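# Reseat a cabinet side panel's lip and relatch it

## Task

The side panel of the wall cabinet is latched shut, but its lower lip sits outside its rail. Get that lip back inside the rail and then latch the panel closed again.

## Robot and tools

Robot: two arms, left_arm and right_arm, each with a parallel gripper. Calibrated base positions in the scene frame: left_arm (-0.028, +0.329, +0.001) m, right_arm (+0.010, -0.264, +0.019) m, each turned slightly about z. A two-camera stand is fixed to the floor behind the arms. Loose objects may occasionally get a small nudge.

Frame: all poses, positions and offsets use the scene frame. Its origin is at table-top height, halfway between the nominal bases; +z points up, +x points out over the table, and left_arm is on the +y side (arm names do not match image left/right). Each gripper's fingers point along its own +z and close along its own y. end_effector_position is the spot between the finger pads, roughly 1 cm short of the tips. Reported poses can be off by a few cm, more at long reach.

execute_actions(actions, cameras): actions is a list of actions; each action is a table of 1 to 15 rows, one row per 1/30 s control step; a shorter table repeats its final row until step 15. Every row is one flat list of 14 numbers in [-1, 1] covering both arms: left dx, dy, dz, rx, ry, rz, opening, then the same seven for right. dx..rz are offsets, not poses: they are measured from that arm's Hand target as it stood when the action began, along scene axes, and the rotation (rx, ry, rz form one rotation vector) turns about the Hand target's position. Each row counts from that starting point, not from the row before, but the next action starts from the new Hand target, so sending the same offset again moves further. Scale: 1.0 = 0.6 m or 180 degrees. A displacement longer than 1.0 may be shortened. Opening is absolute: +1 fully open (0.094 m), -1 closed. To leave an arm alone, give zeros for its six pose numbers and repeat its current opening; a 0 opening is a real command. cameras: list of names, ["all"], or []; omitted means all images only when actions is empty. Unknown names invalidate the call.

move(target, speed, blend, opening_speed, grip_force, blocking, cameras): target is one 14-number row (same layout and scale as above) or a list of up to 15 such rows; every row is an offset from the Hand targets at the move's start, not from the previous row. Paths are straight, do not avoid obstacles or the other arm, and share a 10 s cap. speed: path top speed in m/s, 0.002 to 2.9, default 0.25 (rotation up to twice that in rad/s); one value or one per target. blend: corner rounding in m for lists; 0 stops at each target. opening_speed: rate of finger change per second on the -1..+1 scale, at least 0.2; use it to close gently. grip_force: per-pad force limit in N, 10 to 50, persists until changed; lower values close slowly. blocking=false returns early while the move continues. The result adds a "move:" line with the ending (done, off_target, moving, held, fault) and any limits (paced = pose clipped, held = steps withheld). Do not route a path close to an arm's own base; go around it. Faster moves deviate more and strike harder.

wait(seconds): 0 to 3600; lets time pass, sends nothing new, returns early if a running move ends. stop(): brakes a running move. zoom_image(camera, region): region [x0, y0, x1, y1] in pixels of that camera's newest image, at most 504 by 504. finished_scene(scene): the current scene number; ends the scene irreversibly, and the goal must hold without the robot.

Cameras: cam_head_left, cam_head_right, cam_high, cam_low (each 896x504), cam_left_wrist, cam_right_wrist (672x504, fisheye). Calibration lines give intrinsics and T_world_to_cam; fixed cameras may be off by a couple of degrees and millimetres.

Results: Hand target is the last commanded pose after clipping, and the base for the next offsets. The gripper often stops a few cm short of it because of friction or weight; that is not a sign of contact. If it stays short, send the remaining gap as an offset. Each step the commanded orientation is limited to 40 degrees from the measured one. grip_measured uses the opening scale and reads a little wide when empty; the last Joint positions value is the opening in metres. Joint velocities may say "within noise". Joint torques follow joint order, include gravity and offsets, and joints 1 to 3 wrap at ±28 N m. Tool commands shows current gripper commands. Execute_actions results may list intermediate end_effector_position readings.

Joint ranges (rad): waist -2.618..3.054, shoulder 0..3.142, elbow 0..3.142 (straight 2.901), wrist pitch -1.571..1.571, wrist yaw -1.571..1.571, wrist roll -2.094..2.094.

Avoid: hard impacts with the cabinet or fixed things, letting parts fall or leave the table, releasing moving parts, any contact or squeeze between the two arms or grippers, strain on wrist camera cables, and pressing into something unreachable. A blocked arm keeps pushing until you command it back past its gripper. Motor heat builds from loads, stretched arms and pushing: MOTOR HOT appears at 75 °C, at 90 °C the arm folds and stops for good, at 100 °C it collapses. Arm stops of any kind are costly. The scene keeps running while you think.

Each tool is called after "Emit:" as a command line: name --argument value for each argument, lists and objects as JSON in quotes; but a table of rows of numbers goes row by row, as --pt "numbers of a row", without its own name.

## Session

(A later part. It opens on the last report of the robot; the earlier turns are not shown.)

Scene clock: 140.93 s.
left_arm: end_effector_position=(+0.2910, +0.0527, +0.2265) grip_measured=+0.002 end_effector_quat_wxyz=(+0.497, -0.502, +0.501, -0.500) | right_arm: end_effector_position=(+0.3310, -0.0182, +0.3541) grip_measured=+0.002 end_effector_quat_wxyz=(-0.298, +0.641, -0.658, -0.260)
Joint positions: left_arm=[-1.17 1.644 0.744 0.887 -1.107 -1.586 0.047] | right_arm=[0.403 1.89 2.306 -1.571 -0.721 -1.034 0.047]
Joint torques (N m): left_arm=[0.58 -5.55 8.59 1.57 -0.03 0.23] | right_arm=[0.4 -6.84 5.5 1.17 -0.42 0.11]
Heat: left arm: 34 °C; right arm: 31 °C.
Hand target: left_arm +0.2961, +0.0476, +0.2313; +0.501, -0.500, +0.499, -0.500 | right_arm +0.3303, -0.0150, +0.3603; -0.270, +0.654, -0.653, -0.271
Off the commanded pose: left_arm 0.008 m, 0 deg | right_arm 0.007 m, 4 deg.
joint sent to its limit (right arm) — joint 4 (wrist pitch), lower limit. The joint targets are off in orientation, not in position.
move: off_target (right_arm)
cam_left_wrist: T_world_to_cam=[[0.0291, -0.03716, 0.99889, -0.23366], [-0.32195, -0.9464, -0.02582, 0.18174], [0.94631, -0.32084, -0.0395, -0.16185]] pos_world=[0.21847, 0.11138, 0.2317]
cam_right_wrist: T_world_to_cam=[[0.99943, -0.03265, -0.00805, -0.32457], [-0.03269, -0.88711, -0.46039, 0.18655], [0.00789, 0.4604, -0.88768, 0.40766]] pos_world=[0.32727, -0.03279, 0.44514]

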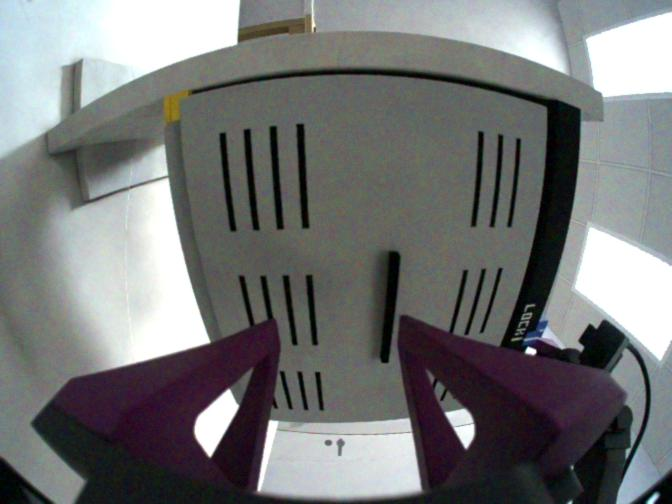

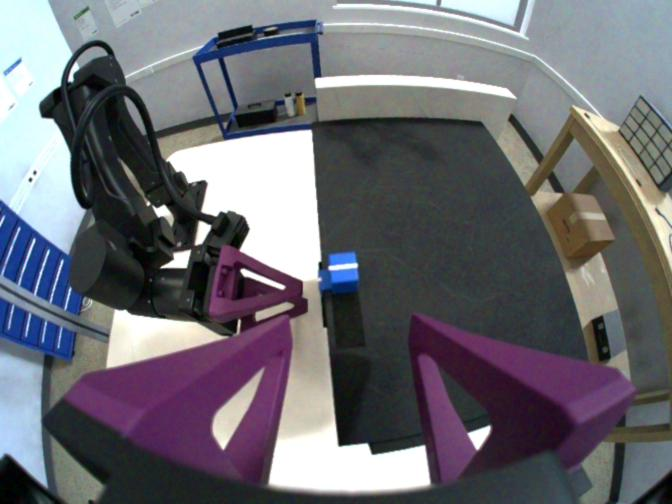

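Emit:
move --target '[0.012,-0.006,0.037,0,0,0,0,-0.006,0.05,-0.04,0,0,0,0]' --speed 0.08 --cameras '["cam_left_wrist","cam_right_wrist"]'

Emit:
zoom_image --camera "cam_right_wrist" --region '[230, 200, 430, 400]'

Emit:
zoom_image --camera "cam_left_wrist" --region '[230, 200, 480, 450]'

Scene clock: 150.83 s.
left_arm: end_effector_position=(+0.2993, +0.0449, +0.2390) grip_measured=+0.002 end_effector_quat_wxyz=(+0.500, -0.498, +0.507, -0.495) | right_arm: end_effector_position=(+0.3223, +0.0075, +0.3414) grip_measured=+0.002 end_effector_quat_wxyz=(-0.274, +0.653, -0.653, -0.268)
Joint positions: left_arm=[-1.157 1.644 0.813 0.806 -1.091 -1.578 0.047] | right_arm=[0.482 1.921 2.306 -1.553 -0.696 -0.994 0.047]
Joint torques (N m): left_arm=[0.72 -7.91 8.9 1.4 -0.03 0.18] | right_arm=[0.98 -5.79 4.45 1.37 -0.3 0.11]
Heat: left arm: 35 °C; right arm: 31 °C.
Hand target: left_arm +0.3032, +0.0440, +0.2534; +0.501, -0.500, +0.500, -0.500 | right_arm +0.3266, +0.0151, +0.3363; -0.270, +0.654, -0.653, -0.271
Off the commanded pose: left_arm 0.015 m, 1 deg | right_arm 0.010 m, 1 deg.
move: off_target (left_arm)
cam_left_wrist: T_world_to_cam=[[0.03442, -0.05459, 0.99791, -0.24722], [-0.32472, -0.94494, -0.0405, 0.18168], [0.94519, -0.32265, -0.05025, -0.16872]] pos_world=[0.22698, 0.10375, 0.24558]
cam_right_wrist: T_world_to_cam=[[0.99919, 0.00662, -0.03976, -0.3045], [-0.01143, -0.89936, -0.43705, 0.18846], [-0.03865, 0.43715, -0.89856, 0.40362]] pos_world=[0.32201, -0.00493, 0.43293]

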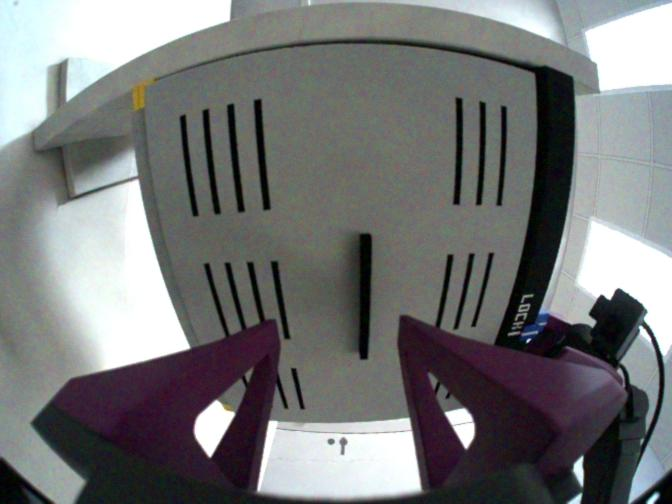

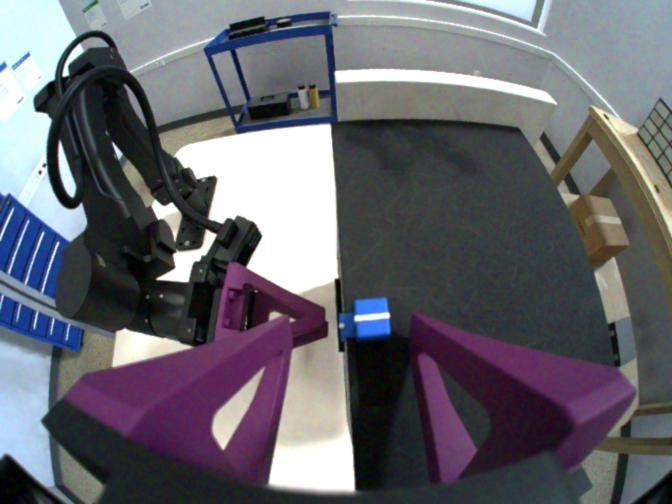

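Scaled by 2.520 from the camera's image (finer frame: 960x720).

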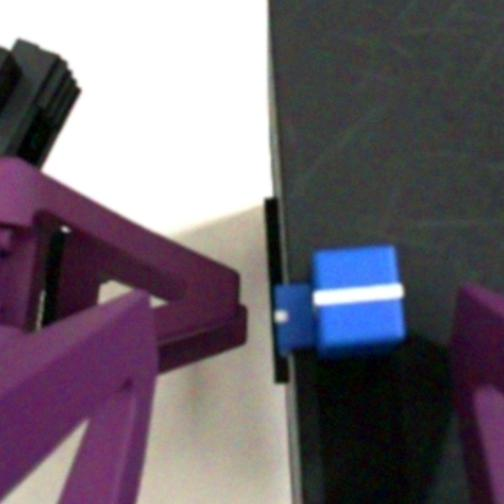

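Scaled by 2.016 from the camera's image (finer frame: 960x720).

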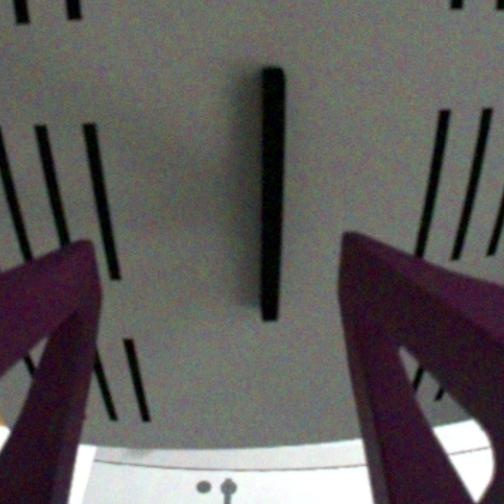

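Emit:
move --target '[0.02,0.003,0.016,0,0,0,0,0.015,0.006,-0.017,0,0,0,0]' --speed 0.06 --cameras '["cam_left_wrist","cam_right_wrist"]'

Emit:
zoom_image --camera "cam_right_wrist" --region '[230, 220, 430, 420]'

Scene clock: 159.70 s.
left_arm: end_effector_position=(+0.3118, +0.0460, +0.2458) grip_measured=+0.002 end_effector_quat_wxyz=(+0.500, -0.498, +0.510, -0.492) | right_arm: end_effector_position=(+0.3281, +0.0123, +0.3409) grip_measured=+0.002 end_effector_quat_wxyz=(-0.283, +0.655, -0.647, -0.267)
Joint positions: left_arm=[-1.121 1.644 0.851 0.762 -1.056 -1.578 0.047] | right_arm=[0.485 1.93 2.306 -1.523 -0.7 -0.994 0.047]
Joint torques (N m): left_arm=[0.66 -8.36 9.09 1.41 -0.05 0.18] | right_arm=[0.53 -5.49 2.66 1.5 -0.26 0.09]
Heat: left arm: 36 °C; right arm: 31 °C.
Hand target: left_arm +0.3152, +0.0458, +0.2630; +0.501, -0.500, +0.500, -0.500 | right_arm +0.3356, +0.0187, +0.3261; -0.270, +0.654, -0.653, -0.271
Off the commanded pose: left_arm 0.018 m, 1 deg | right_arm 0.018 m, 2 deg.
move: off_target (left_arm, right_arm)
cam_left_wrist: T_world_to_cam=[[0.03837, -0.05982, 0.99747, -0.25525], [-0.3245, -0.94486, -0.04418, 0.18785], [0.94511, -0.32198, -0.05566, -0.17853]] pos_world=[0.23948, 0.10474, 0.25297]
cam_right_wrist: T_world_to_cam=[[0.99968, 0.01211, -0.02217, -0.31656], [0.00087, -0.89361, -0.44885, 0.19258], [-0.02525, 0.44869, -0.89333, 0.39495]] pos_world=[0.32627, -0.00129, 0.43224]

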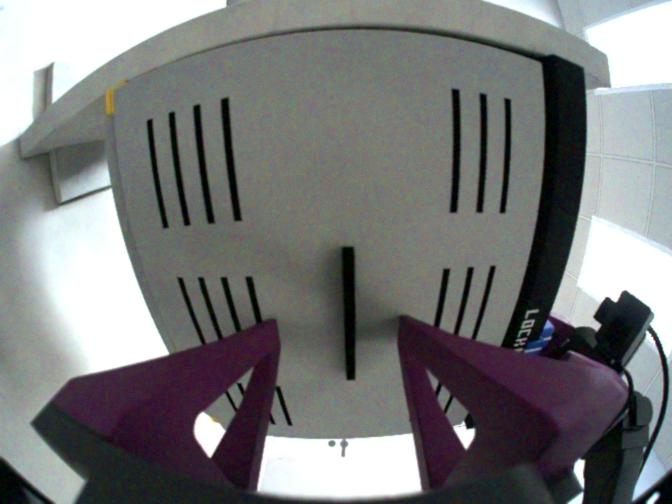

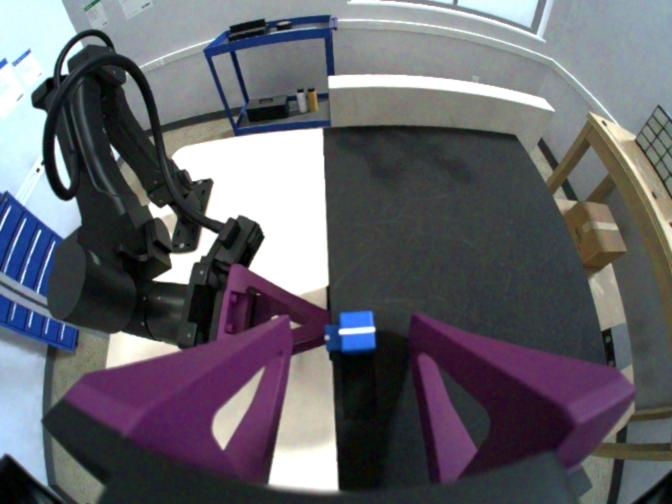

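Scaled by 2.520 from the camera's image (finer frame: 960x720).

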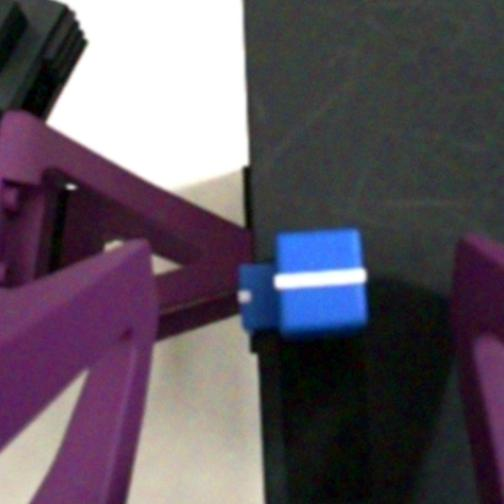

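Emit:
move --pt "0.01 0 0 0 0 0 0 0 0 0.012 0 0 0 0" --pt "0.01 0 0 0 0 0 -1 0 0 0.012 0 0 0 -1" --speed 0.06 --grip_force '[25, 20]' --cameras '["cam_left_wrist","cam_right_wrist"]'

Emit:
zoom_image --camera "cam_right_wrist" --region '[230, 220, 430, 420]'

Scene clock: 167.87 s.
left_arm: end_effector_position=(+0.3132, +0.0431, +0.2501) grip_measured=-0.913 end_effector_quat_wxyz=(+0.496, -0.496, +0.508, -0.499) | right_arm: end_effector_position=(+0.3293, +0.0151, +0.3409) grip_measured=-0.606 end_effector_quat_wxyz=(-0.277, +0.654, -0.648, -0.277)
Joint positions: left_arm=[-1.119 1.644 0.862 0.764 -1.043 -1.577 0.004] | right_arm=[0.485 1.967 2.36 -1.558 -0.716 -0.994 0.019]
Joint torques (N m): left_arm=[1.89 -7.64 9.29 1.37 0 0.15] | right_arm=[0.59 -6.26 4.36 1.31 -0.11 0.08]
Heat: left arm: 36 °C; right arm: 31 °C.
Hand target: left_arm +0.3212, +0.0458, +0.2631; +0.501, -0.500, +0.499, -0.500 | right_arm +0.3356, +0.0187, +0.3333; -0.270, +0.654, -0.653, -0.271
Off the commanded pose: left_arm 0.015 m, 1 deg | right_arm 0.010 m, 1 deg.
grip_force (N): 25, 20
move: off_target (left_arm); target 2's new opening was sent with left_arm's hand 0.019 m and 2 deg from that target
cam_left_wrist: T_world_to_cam=[[0.03191, -0.05024, 0.99823, -0.25838], [-0.3343, -0.94175, -0.03671, 0.18688], [0.94193, -0.33254, -0.04684, -0.18127]] pos_world=[0.24147, 0.10274, 0.25629]
cam_right_wrist: T_world_to_cam=[[0.99884, 0.01841, -0.04448, -0.31002], [-0.00376, -0.89133, -0.45333, 0.19805], [-0.048, 0.45297, -0.89023, 0.40003]] pos_world=[0.3296, 0.00104, 0.43211]

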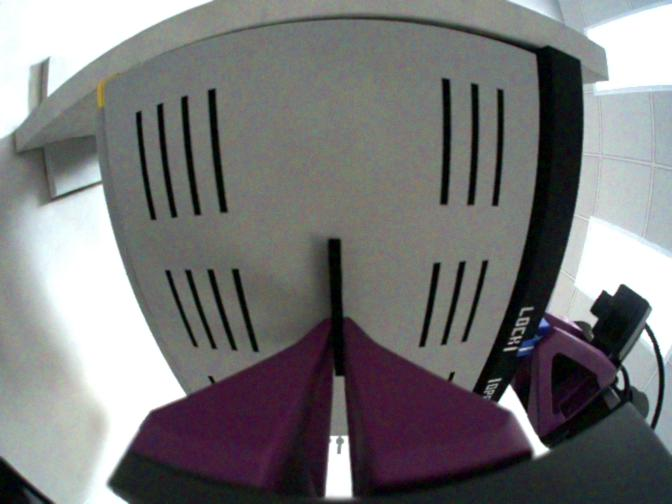

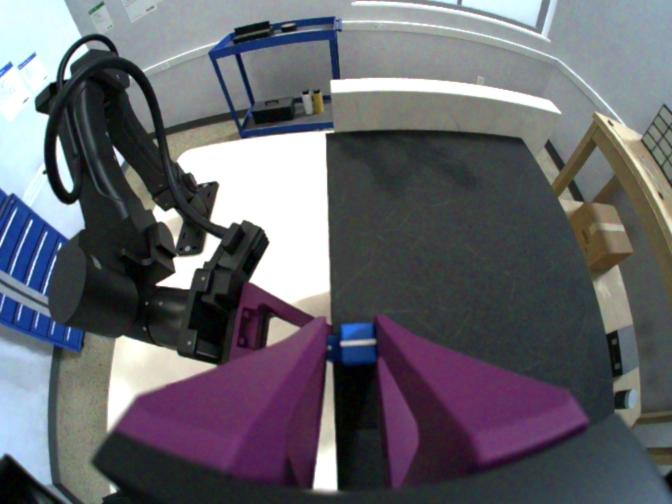

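Scaled by 2.520 from the camera's image (finer frame: 960x720).

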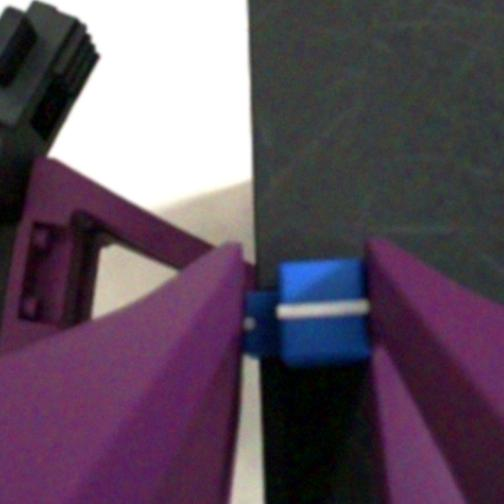

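Emit:
move --target '[0,0,0,0,0,0,-1,0,-0.07,0,0,0,0,-1]' --speed 0.08 --cameras '["cam_left_wrist","cam_right_wrist"]'

Emit:
zoom_image --camera "cam_right_wrist" --region '[230, 200, 430, 400]'

Scene clock: 172.93 s.
left_arm: end_effector_position=(+0.3132, +0.0431, +0.2501) grip_measured=-0.914 end_effector_quat_wxyz=(+0.497, -0.496, +0.508, -0.499) | right_arm: end_effector_position=(+0.3293, +0.0115, +0.3402) grip_measured=-0.614 end_effector_quat_wxyz=(-0.294, +0.657, -0.617, -0.317)
Joint positions: left_arm=[-1.119 1.644 0.862 0.764 -1.043 -1.577 0.004] | right_arm=[0.438 1.95 2.277 -1.529 -0.835 -1.082 0.018]
Joint torques (N m): left_arm=[1.89 -7.57 9.25 1.37 0 0.14] | right_arm=[-4 -10.93 2.3 0.7 0.65 -0.15]
Heat: left arm: 36 °C; right arm: 31 °C.
Hand target: left_arm +0.3212, +0.0458, +0.2631; +0.501, -0.500, +0.499, -0.500 | right_arm +0.3356, -0.0233, +0.3333; -0.270, +0.654, -0.653, -0.271
Off the commanded pose: left_arm 0.015 m, 1 deg | right_arm 0.036 m, 7 deg.
joint sent to its limit (right arm) — joint 4 (wrist pitch), lower limit. The joint targets still meet the commanded pose.
grip_force (N): 25, 20
move: off_target (right_arm)
cam_left_wrist: T_world_to_cam=[[0.0319, -0.05055, 0.99821, -0.25834], [-0.33431, -0.94173, -0.03701, 0.18696], [0.94192, -0.33254, -0.04694, -0.18125]] pos_world=[0.24147, 0.10274, 0.25629]
cam_right_wrist: T_world_to_cam=[[0.9955, 0.07972, -0.05122, -0.30736], [0.04042, -0.8462, -0.53133, 0.20599], [-0.0857, 0.52687, -0.84561, 0.39749]] pos_world=[0.33171, -0.01062, 0.42983]

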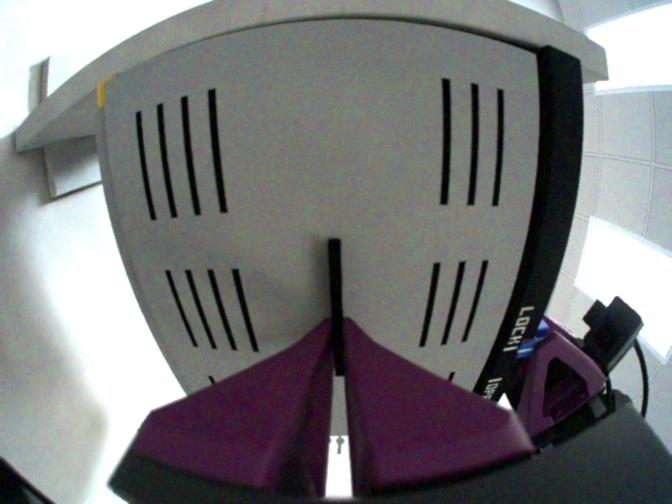

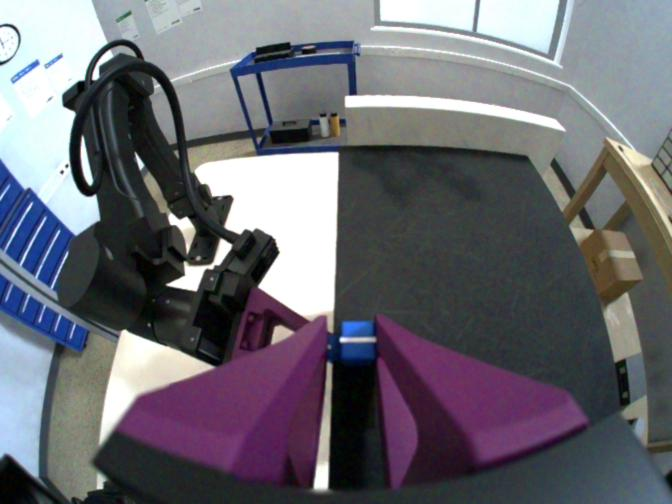

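Scaled by 2.520 from the camera's image (finer frame: 960x720).

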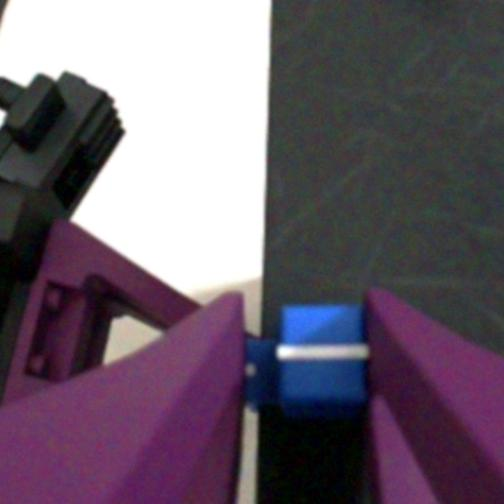

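Emit:
move --target '[-0.01,0,0,0,0,0,-1,0,-0.05,0.012,0,0,0,-1]' --speed 0.1 --grip_force '[30, 35]' --cameras '["cam_left_wrist","cam_right_wrist"]'

Scene clock: 178.07 s.
left_arm: end_effector_position=(+0.3129, +0.0425, +0.2424) grip_measured=-0.918 end_effector_quat_wxyz=(+0.499, -0.491, +0.525, -0.484) | right_arm: end_effector_position=(+0.3305, -0.0121, +0.3404) grip_measured=-0.630 end_effector_quat_wxyz=(-0.305, +0.649, -0.619, -0.320)
Joint positions: left_arm=[-1.12 1.644 0.862 0.716 -1.038 -1.579 0.004] | right_arm=[0.37 1.899 2.195 -1.533 -0.87 -1.145 0.017]
Joint torques (N m): left_arm=[0.49 -8.47 8.4 1.93 -0.26 0.15] | right_arm=[-5.09 -12 2.84 0.66 0.68 -0.09]
Heat: left arm: 36 °C; right arm: 30 °C.
Hand target: left_arm +0.3152, +0.0458, +0.2631; +0.500, -0.500, +0.499, -0.500 | right_arm +0.3356, -0.0533, +0.3405; -0.270, +0.654, -0.653, -0.271
Off the commanded pose: left_arm 0.021 m, 4 deg | right_arm 0.041 m, 8 deg.
joint sent to its limit (right arm) — joint 4 (wrist pitch), lower limit. The joint targets are off in orientation, not in position.
grip_force (N): 30, 35
move: off_target (left_arm, right_arm)
cam_left_wrist: T_world_to_cam=[[0.05508, -0.0894, 0.99447, -0.2554], [-0.33976, -0.93823, -0.06553, 0.19449], [0.9389, -0.33427, -0.08205, -0.17197]] pos_world=[0.24161, 0.10215, 0.25262]
cam_right_wrist: T_world_to_cam=[[0.99702, 0.06336, -0.04403, -0.30983], [0.02882, -0.83515, -0.54926, 0.19615], [-0.07157, 0.54636, -0.83449, 0.40195]] pos_world=[0.33202, -0.03616, 0.42952]

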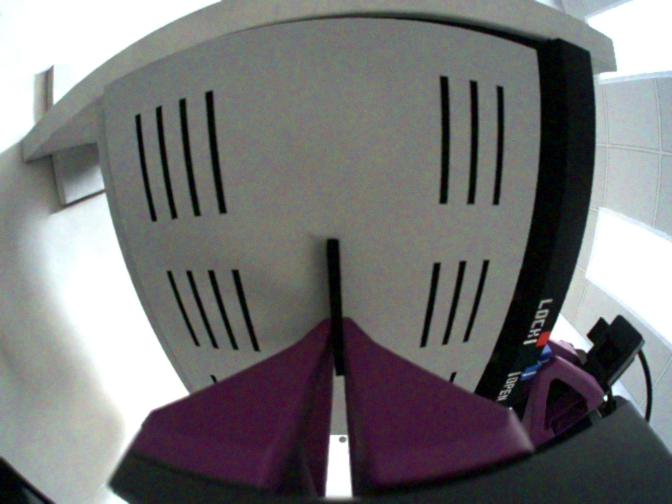

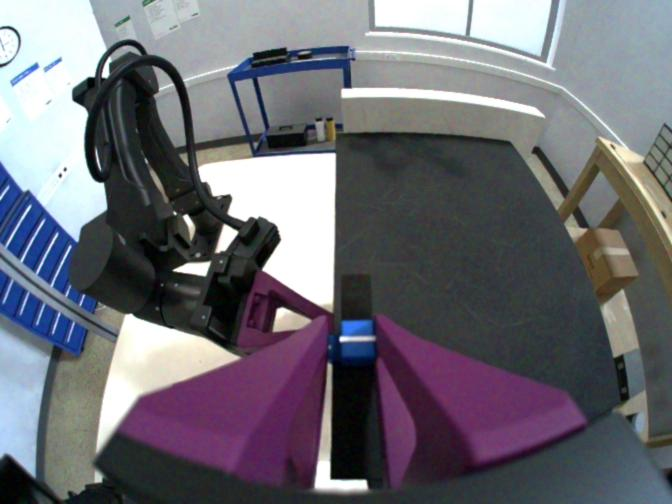

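Emit:
move --target '[0,0,0,0,0,0,-1,0,-0.03,0,0,0,0,-1]' --speed 0.1 --cameras '["cam_left_wrist","cam_right_wrist","cam_low"]'

Emit:
zoom_image --camera "cam_left_wrist" --region '[440, 200, 640, 400]'

Scene clock: 182.03 s.
left_arm: end_effector_position=(+0.3129, +0.0425, +0.2423) grip_measured=-0.918 end_effector_quat_wxyz=(+0.499, -0.491, +0.525, -0.484) | right_arm: end_effector_position=(+0.3303, -0.0135, +0.3403) grip_measured=-0.630 end_effector_quat_wxyz=(-0.317, +0.646, -0.607, -0.336)
Joint positions: left_arm=[-1.12 1.644 0.862 0.715 -1.038 -1.579 0.004] | right_arm=[0.352 1.883 2.144 -1.505 -0.92 -1.17 0.017]
Joint torques (N m): left_arm=[0.51 -8.47 8.38 1.92 -0.26 0.13] | right_arm=[-7.31 -13.33 3.15 0.38 0.98 -0.2]
Heat: left arm: 36 °C; right arm: 30 °C.
Hand target: left_arm +0.3152, +0.0458, +0.2631; +0.501, -0.500, +0.499, -0.500 | right_arm +0.3356, -0.0713, +0.3405; -0.270, +0.654, -0.653, -0.271
Off the commanded pose: left_arm 0.021 m, 4 deg | right_arm 0.058 m, 11 deg.
joint sent to its limit (right arm) — joint 4 (wrist pitch), lower limit. The joint targets are off in position and orientation.
grip_force (N): 30, 35
move: off_target (right_arm)
cam_left_wrist: T_world_to_cam=[[0.05526, -0.08978, 0.99443, -0.25529], [-0.33983, -0.93818, -0.06582, 0.19456], [0.93886, -0.3343, -0.08236, -0.17189]] pos_world=[0.24161, 0.10215, 0.25252]
cam_right_wrist: T_world_to_cam=[[0.99601, 0.07832, -0.04267, -0.30938], [0.03858, -0.8097, -0.58558, 0.2044], [-0.08042, 0.5816, -0.80949, 0.39742]] pos_world=[0.33222, -0.04141, 0.4282]
Images, in order (width x height): cam_low 896x504, cam_left_wrist 672x504, cam_right_wrist 672x504.

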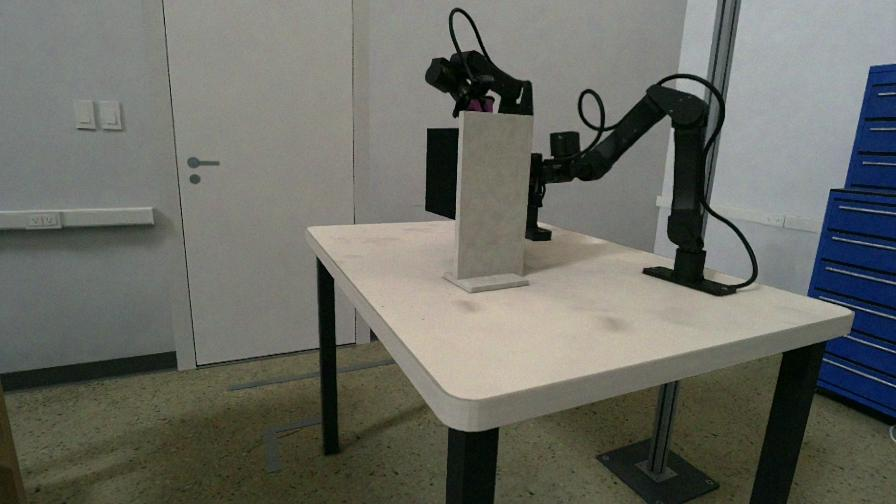

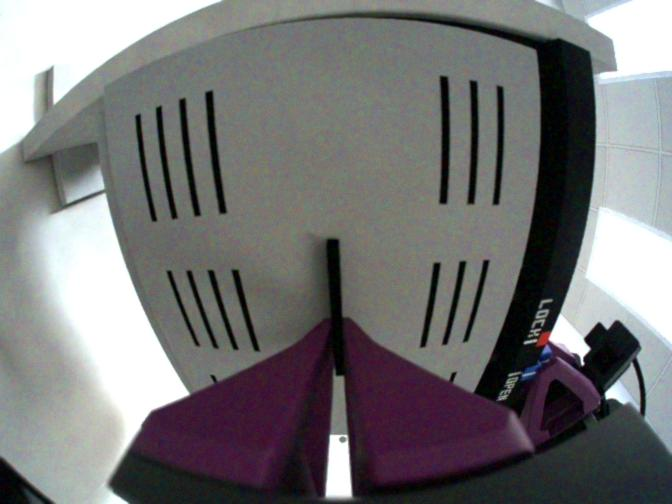

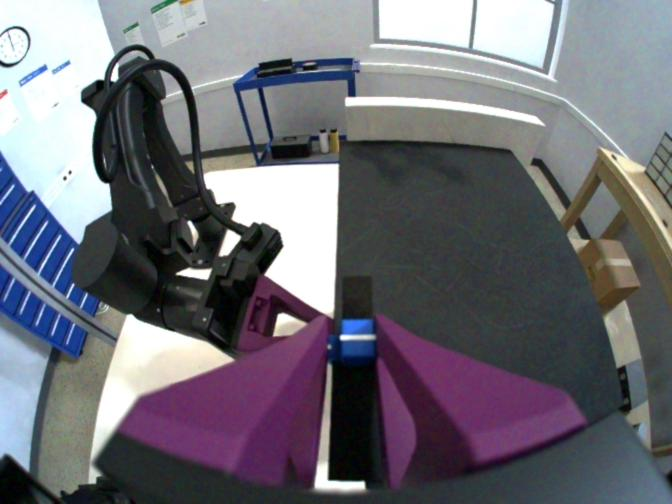

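Scaled by 2.520 from the camera's image (finer frame: 960x720).

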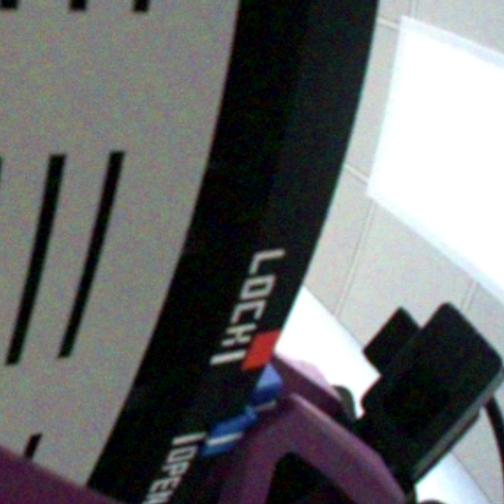

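Emit:
move --pt "0 0 0 0 0 0 -1 -0.004 0.092 0.008 0 0 0 -1" --pt "0 0 0 0 0 0 -1 -0.004 0.092 0.008 0 0 0 0" --pt "0 0 0 0 0 0 -1 -0.009 0.0855 0.0825 0 0 0 0" --pt "0 0 0 0 0 0 -1 -0.06 -0.2145 0.099 0.1 0 0 0" --pt "0 0 0 0 0 0 -1 -0.126 -0.181 -0.2 0.25 0 0 0" --speed 0.25 --blend '[0,0,0.02,0.03,0]' --cameras '["cam_left_wrist","cam_right_wrist"]'

Emit:
zoom_image --camera "cam_left_wrist" --region '[440, 200, 640, 400]'

Scene clock: 196.77 s.
left_arm: end_effector_position=(+0.3129, +0.0425, +0.2423) grip_measured=-0.918 end_effector_quat_wxyz=(+0.499, -0.491, +0.525, -0.484) | right_arm: end_effector_position=(+0.2582, -0.1803, +0.2174) grip_measured=-0.002 end_effector_quat_wxyz=(+0.472, -0.461, +0.637, +0.398)
Joint positions: left_arm=[-1.12 1.644 0.862 0.715 -1.038 -1.579 0.004] | right_arm=[-0.351 1.583 1.01 -1.57 -1.283 -2.089 0.047]
Joint torques (N m): left_arm=[0.5 -8.54 8.36 1.92 -0.26 0.15] | right_arm=[0.25 -4.16 3.66 -0.15 -0.58 -0.16]
Heat: left arm: 35 °C; right arm: 30 °C.
Hand target: left_arm +0.3152, +0.0458, +0.2631; +0.501, -0.500, +0.499, -0.500 | right_arm +0.2600, -0.1799, +0.2206; +0.500, -0.501, +0.499, +0.500
Off the commanded pose: left_arm 0.021 m, 4 deg | right_arm 0.004 m, 21 deg.
joint sent to its limit (right arm) — joint 4 (wrist pitch), lower limit; joint 6 (wrist roll), lower limit. The joint targets are off in orientation, not in position.
grip_force (N): 30, 35
move: off_target (right_arm); target 2's new opening was sent with right_arm's hand 0.008 m and 3 deg from that target
cam_left_wrist: T_world_to_cam=[[0.05526, -0.08978, 0.99443, -0.25529], [-0.33983, -0.93818, -0.06582, 0.19456], [0.93886, -0.3343, -0.08236, -0.17189]] pos_world=[0.24161, 0.10215, 0.25252]
cam_right_wrist: T_world_to_cam=[[0.96834, -0.22581, -0.10641, -0.26364], [-0.21016, -0.50746, -0.83565, 0.17327], [0.1347, 0.83156, -0.53886, 0.31983]] pos_world=[0.24862, -0.23756, 0.28909]

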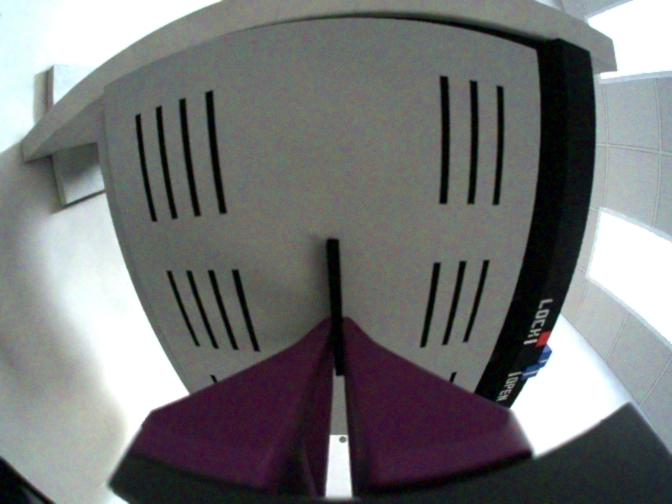

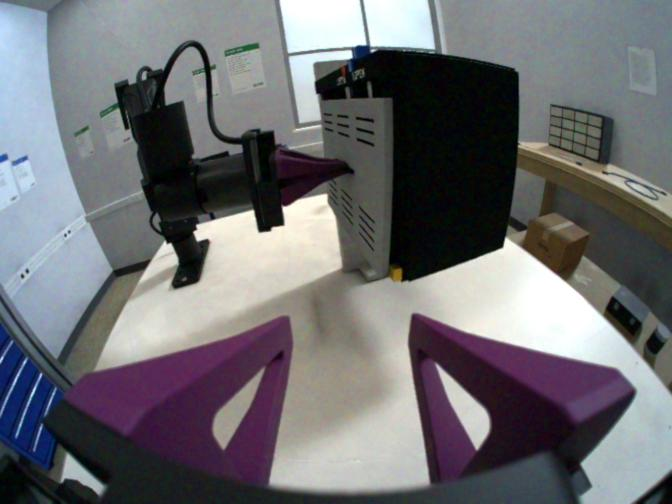

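Scaled by 2.520 from the camera's image (finer frame: 960x720).

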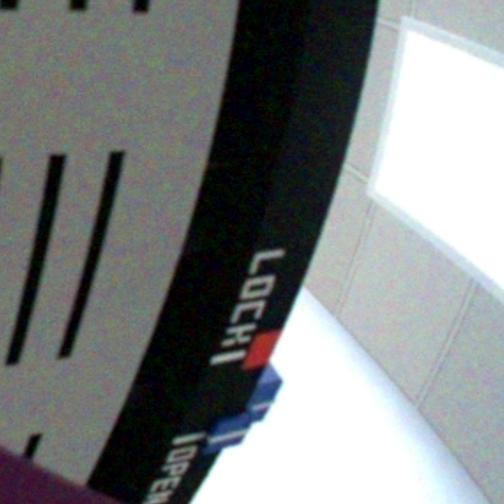

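Superb view.

Emit:
zoom_image --camera "cam_right_wrist" --region '[270, 30, 530, 290]'

Emit:
zoom_image --camera "cam_right_wrist" --region '[330, 220, 420, 300]'

Scaled by 1.938 from the camera's image (finer frame: 960x720).

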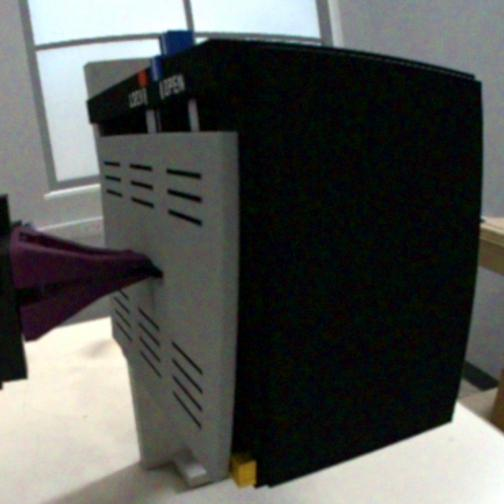

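Scaled by 5.600 from the camera's image (finer frame: 960x720).

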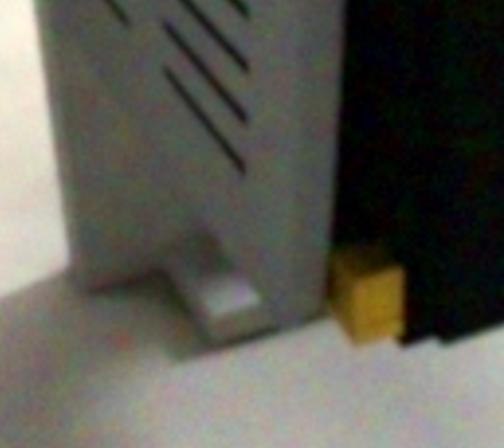

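Emit:
move --pt "-0.06 0 0 0 0 0 -1 0 0 0 0 0 0 0" --pt "-0.06 0 0.035 0 -0.08 0 -1 0 0 0 0 0 0 0" --speed 0.08 --cameras '["cam_left_wrist","cam_right_wrist"]'

Emit:
zoom_image --camera "cam_right_wrist" --region '[270, 30, 530, 290]'

Scene clock: 210.30 s.
left_arm: end_effector_position=(+0.2804, +0.0422, +0.2651) grip_measured=-0.918 end_effector_quat_wxyz=(+0.565, -0.433, +0.476, -0.516) | right_arm: end_effector_position=(+0.2582, -0.1803, +0.2173) grip_measured=-0.002 end_effector_quat_wxyz=(+0.472, -0.462, +0.637, +0.397)
Joint positions: left_arm=[-1.208 1.748 0.751 1.398 -1.112 -1.116 0.004] | right_arm=[-0.351 1.583 1.01 -1.57 -1.283 -2.089 0.047]
Joint torques (N m): left_arm=[0.81 -6.89 5.26 2.91 0.59 0.28] | right_arm=[0.32 -4.19 3.54 -0.14 -0.6 -0.17]
Heat: left arm: 35 °C; right arm: 30 °C.
Hand target: left_arm +0.2792, +0.0457, +0.2840; +0.559, -0.433, +0.433, -0.559 | right_arm +0.2600, -0.1799, +0.2206; +0.500, -0.501, +0.499, +0.500
Off the commanded pose: left_arm 0.019 m, 7 deg | right_arm 0.004 m, 21 deg.
joint sent to its limit (right arm) — joint 4 (wrist pitch), lower limit; joint 6 (wrist roll), lower limit. The joint targets are off in orientation, not in position.
grip_force (N): 30, 35
move: off_target (left_arm)
cam_left_wrist: T_world_to_cam=[[-0.14851, -0.1317, 0.9801, -0.21362], [-0.29668, -0.93951, -0.1712, 0.20057], [0.94336, -0.3162, 0.10045, -0.19008]] pos_world=[0.2071, 0.1002, 0.2628]
cam_right_wrist: T_world_to_cam=[[0.96842, -0.22559, -0.10612, -0.26359], [-0.20985, -0.50781, -0.83552, 0.17305], [0.1346, 0.83141, -0.53912, 0.31992]] pos_world=[0.24852, -0.23756, 0.28909]

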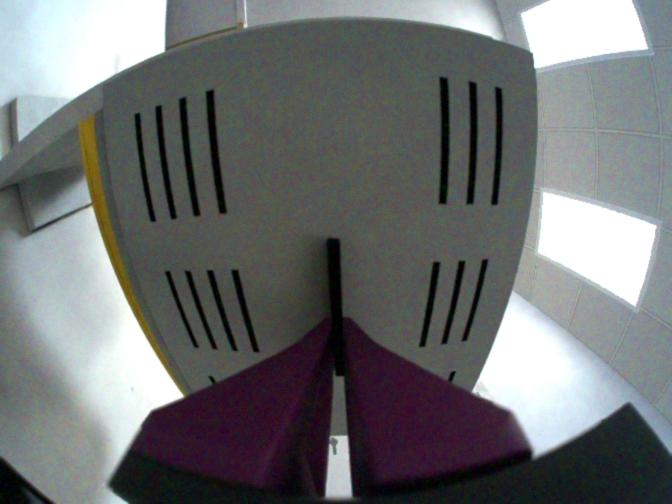

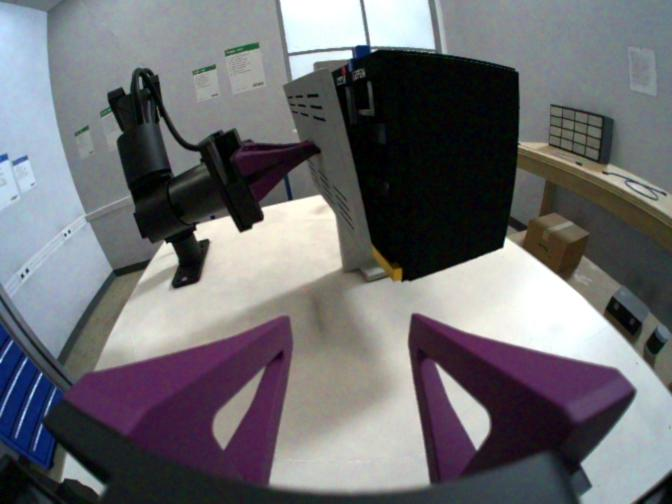

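Scaled by 1.938 from the camera's image (finer frame: 960x720).

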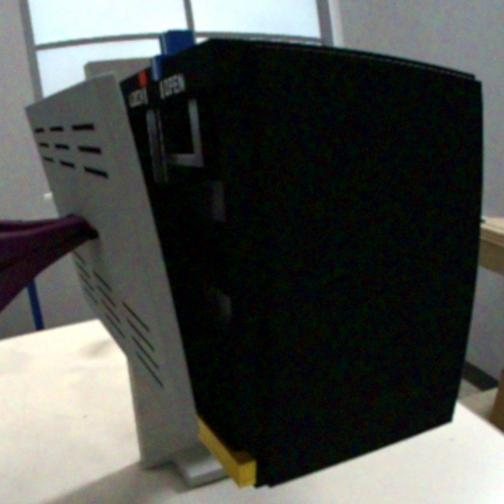

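Emit:
move --target '[0.025,0,0.008,0,0,0,-1,0,0,0,0,0,0,0]' --speed 0.08 --cameras '["cam_left_wrist","cam_right_wrist"]'

Emit:
zoom_image --camera "cam_right_wrist" --region '[310, 160, 440, 290]'

Emit:
zoom_image --camera "cam_left_wrist" --region '[60, 60, 260, 420]'

Scene clock: 215.10 s.
left_arm: end_effector_position=(+0.2930, +0.0502, +0.2674) grip_measured=-0.918 end_effector_quat_wxyz=(+0.569, -0.433, +0.468, -0.519) | right_arm: end_effector_position=(+0.2582, -0.1803, +0.2173) grip_measured=-0.002 end_effector_quat_wxyz=(+0.472, -0.462, +0.637, +0.397)
Joint positions: left_arm=[-1.161 1.748 0.751 1.397 -1.073 -1.13 0.004] | right_arm=[-0.351 1.583 1.01 -1.57 -1.283 -2.089 0.047]
Joint torques (N m): left_arm=[0.5 -6.61 7.9 2.36 0.58 0.07] | right_arm=[0.24 -4.19 3.6 -0.13 -0.61 -0.17]
Heat: left arm: 35 °C; right arm: 30 °C.
Hand target: left_arm +0.2942, +0.0458, +0.2888; +0.559, -0.433, +0.433, -0.559 | right_arm +0.2600, -0.1799, +0.2206; +0.500, -0.501, +0.499, +0.500
Off the commanded pose: left_arm 0.022 m, 6 deg | right_arm 0.004 m, 21 deg.
joint sent to its limit (right arm) — joint 4 (wrist pitch), lower limit; joint 6 (wrist roll), lower limit. The joint targets are off in orientation, not in position.
grip_force (N): 30, 35
move: off_target (left_arm)
cam_left_wrist: T_world_to_cam=[[-0.16024, -0.12602, 0.979, -0.20937], [-0.287, -0.94302, -0.16836, 0.20883], [0.94443, -0.30795, 0.11494, -0.20434]] pos_world=[0.21937, 0.10762, 0.26362]
cam_right_wrist: T_world_to_cam=[[0.96842, -0.22559, -0.10612, -0.26359], [-0.20985, -0.50781, -0.83552, 0.17305], [0.1346, 0.83141, -0.53912, 0.31992]] pos_world=[0.24852, -0.23756, 0.28909]

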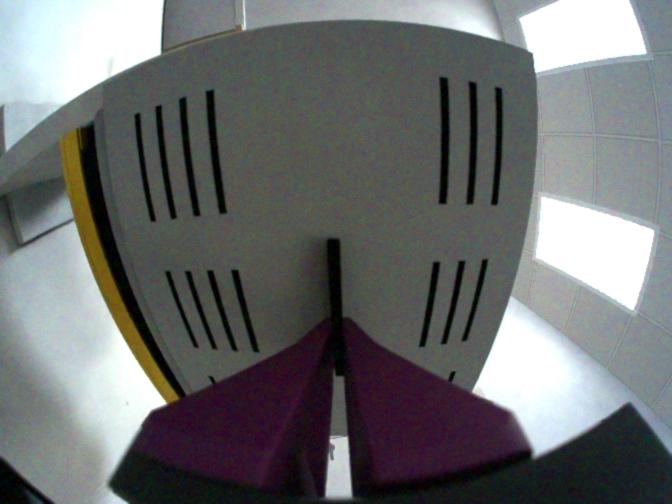

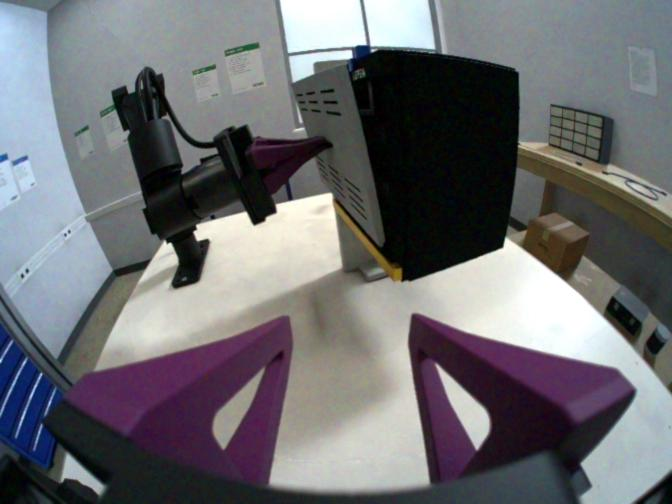

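Scaled by 3.877 from the camera's image (finer frame: 960x720).

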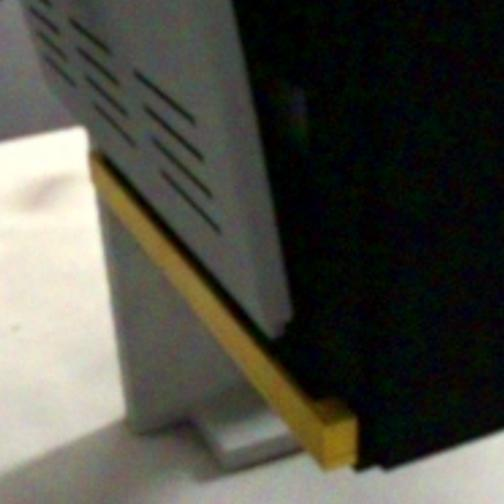

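Scaled by 1.400 from the camera's image (finer frame: 960x720).

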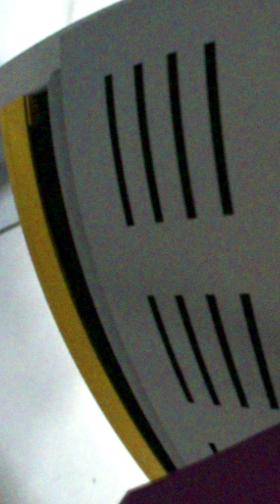

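Emit:
move --target '[0,-0.012,-0.025,0,0,0,-1,0,0,0,0,0,0,0]' --speed 0.06 --cameras '["cam_left_wrist","cam_right_wrist"]'

Emit:
zoom_image --camera "cam_right_wrist" --region '[290, 40, 440, 290]'

Emit:
zoom_image --camera "cam_left_wrist" --region '[60, 60, 260, 420]'

Scene clock: 221.17 s.
left_arm: end_effector_position=(+0.2958, +0.0445, +0.2504) grip_measured=-0.918 end_effector_quat_wxyz=(+0.568, -0.432, +0.477, -0.513) | right_arm: end_effector_position=(+0.2582, -0.1803, +0.2173) grip_measured=-0.002 end_effector_quat_wxyz=(+0.472, -0.462, +0.637, +0.397)
Joint positions: left_arm=[-1.161 1.802 0.751 1.418 -1.072 -1.144 0.004] | right_arm=[-0.351 1.583 1.01 -1.57 -1.283 -2.089 0.047]
Joint torques (N m): left_arm=[-0.4 -6.32 7.97 2.81 0.44 0.24] | right_arm=[0.27 -4.18 3.59 -0.15 -0.58 -0.17]
Heat: left arm: 35 °C; right arm: 30 °C.
Hand target: left_arm +0.2942, +0.0386, +0.2738; +0.559, -0.433, +0.433, -0.559 | right_arm +0.2600, -0.1799, +0.2206; +0.500, -0.501, +0.499, +0.500
Off the commanded pose: left_arm 0.024 m, 7 deg | right_arm 0.004 m, 21 deg.
joint sent to its limit (right arm) — joint 4 (wrist pitch), lower limit; joint 6 (wrist roll), lower limit. The joint targets are off in orientation, not in position.
grip_force (N): 30, 35
move: off_target (left_arm)
cam_left_wrist: T_world_to_cam=[[-0.14669, -0.14065, 0.97913, -0.19632], [-0.29274, -0.93933, -0.17879, 0.20549], [0.94487, -0.31286, 0.09662, -0.20208]] pos_world=[0.2223, 0.10218, 0.24849]
cam_right_wrist: T_world_to_cam=[[0.96842, -0.22559, -0.10612, -0.26359], [-0.20985, -0.50781, -0.83552, 0.17305], [0.1346, 0.83141, -0.53912, 0.31992]] pos_world=[0.24852, -0.23756, 0.28909]

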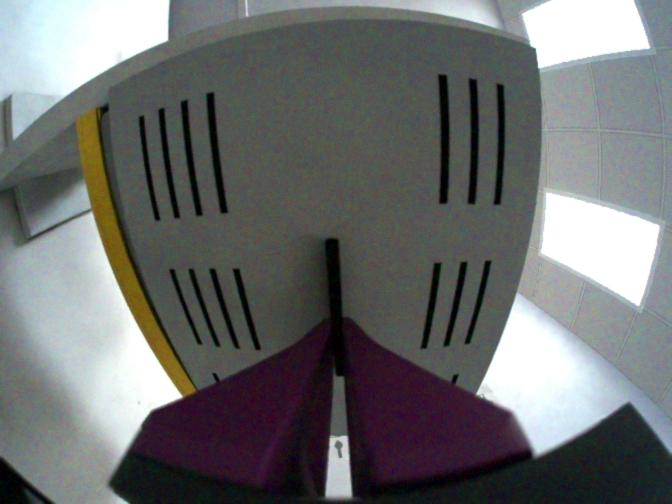

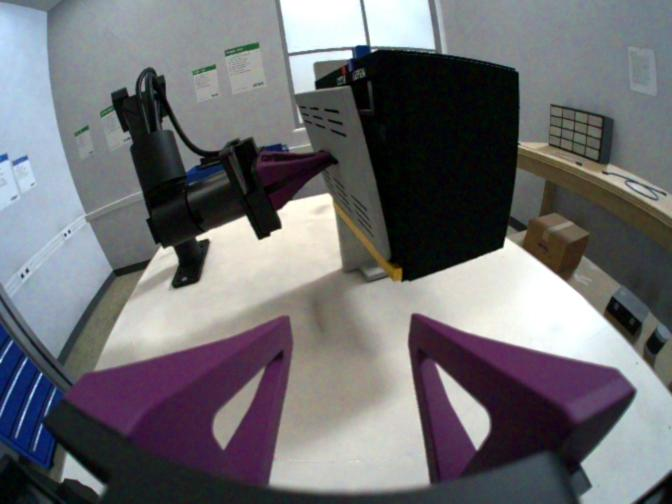

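Scaled by 2.016 from the camera's image (finer frame: 960x720).

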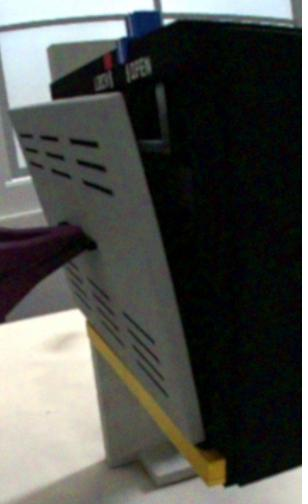

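Scaled by 1.400 from the camera's image (finer frame: 960x720).

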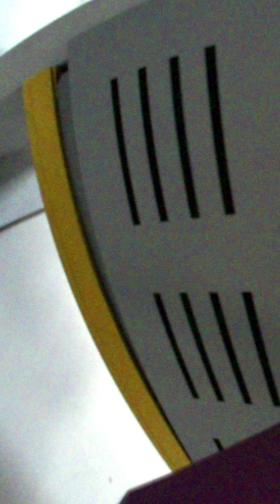

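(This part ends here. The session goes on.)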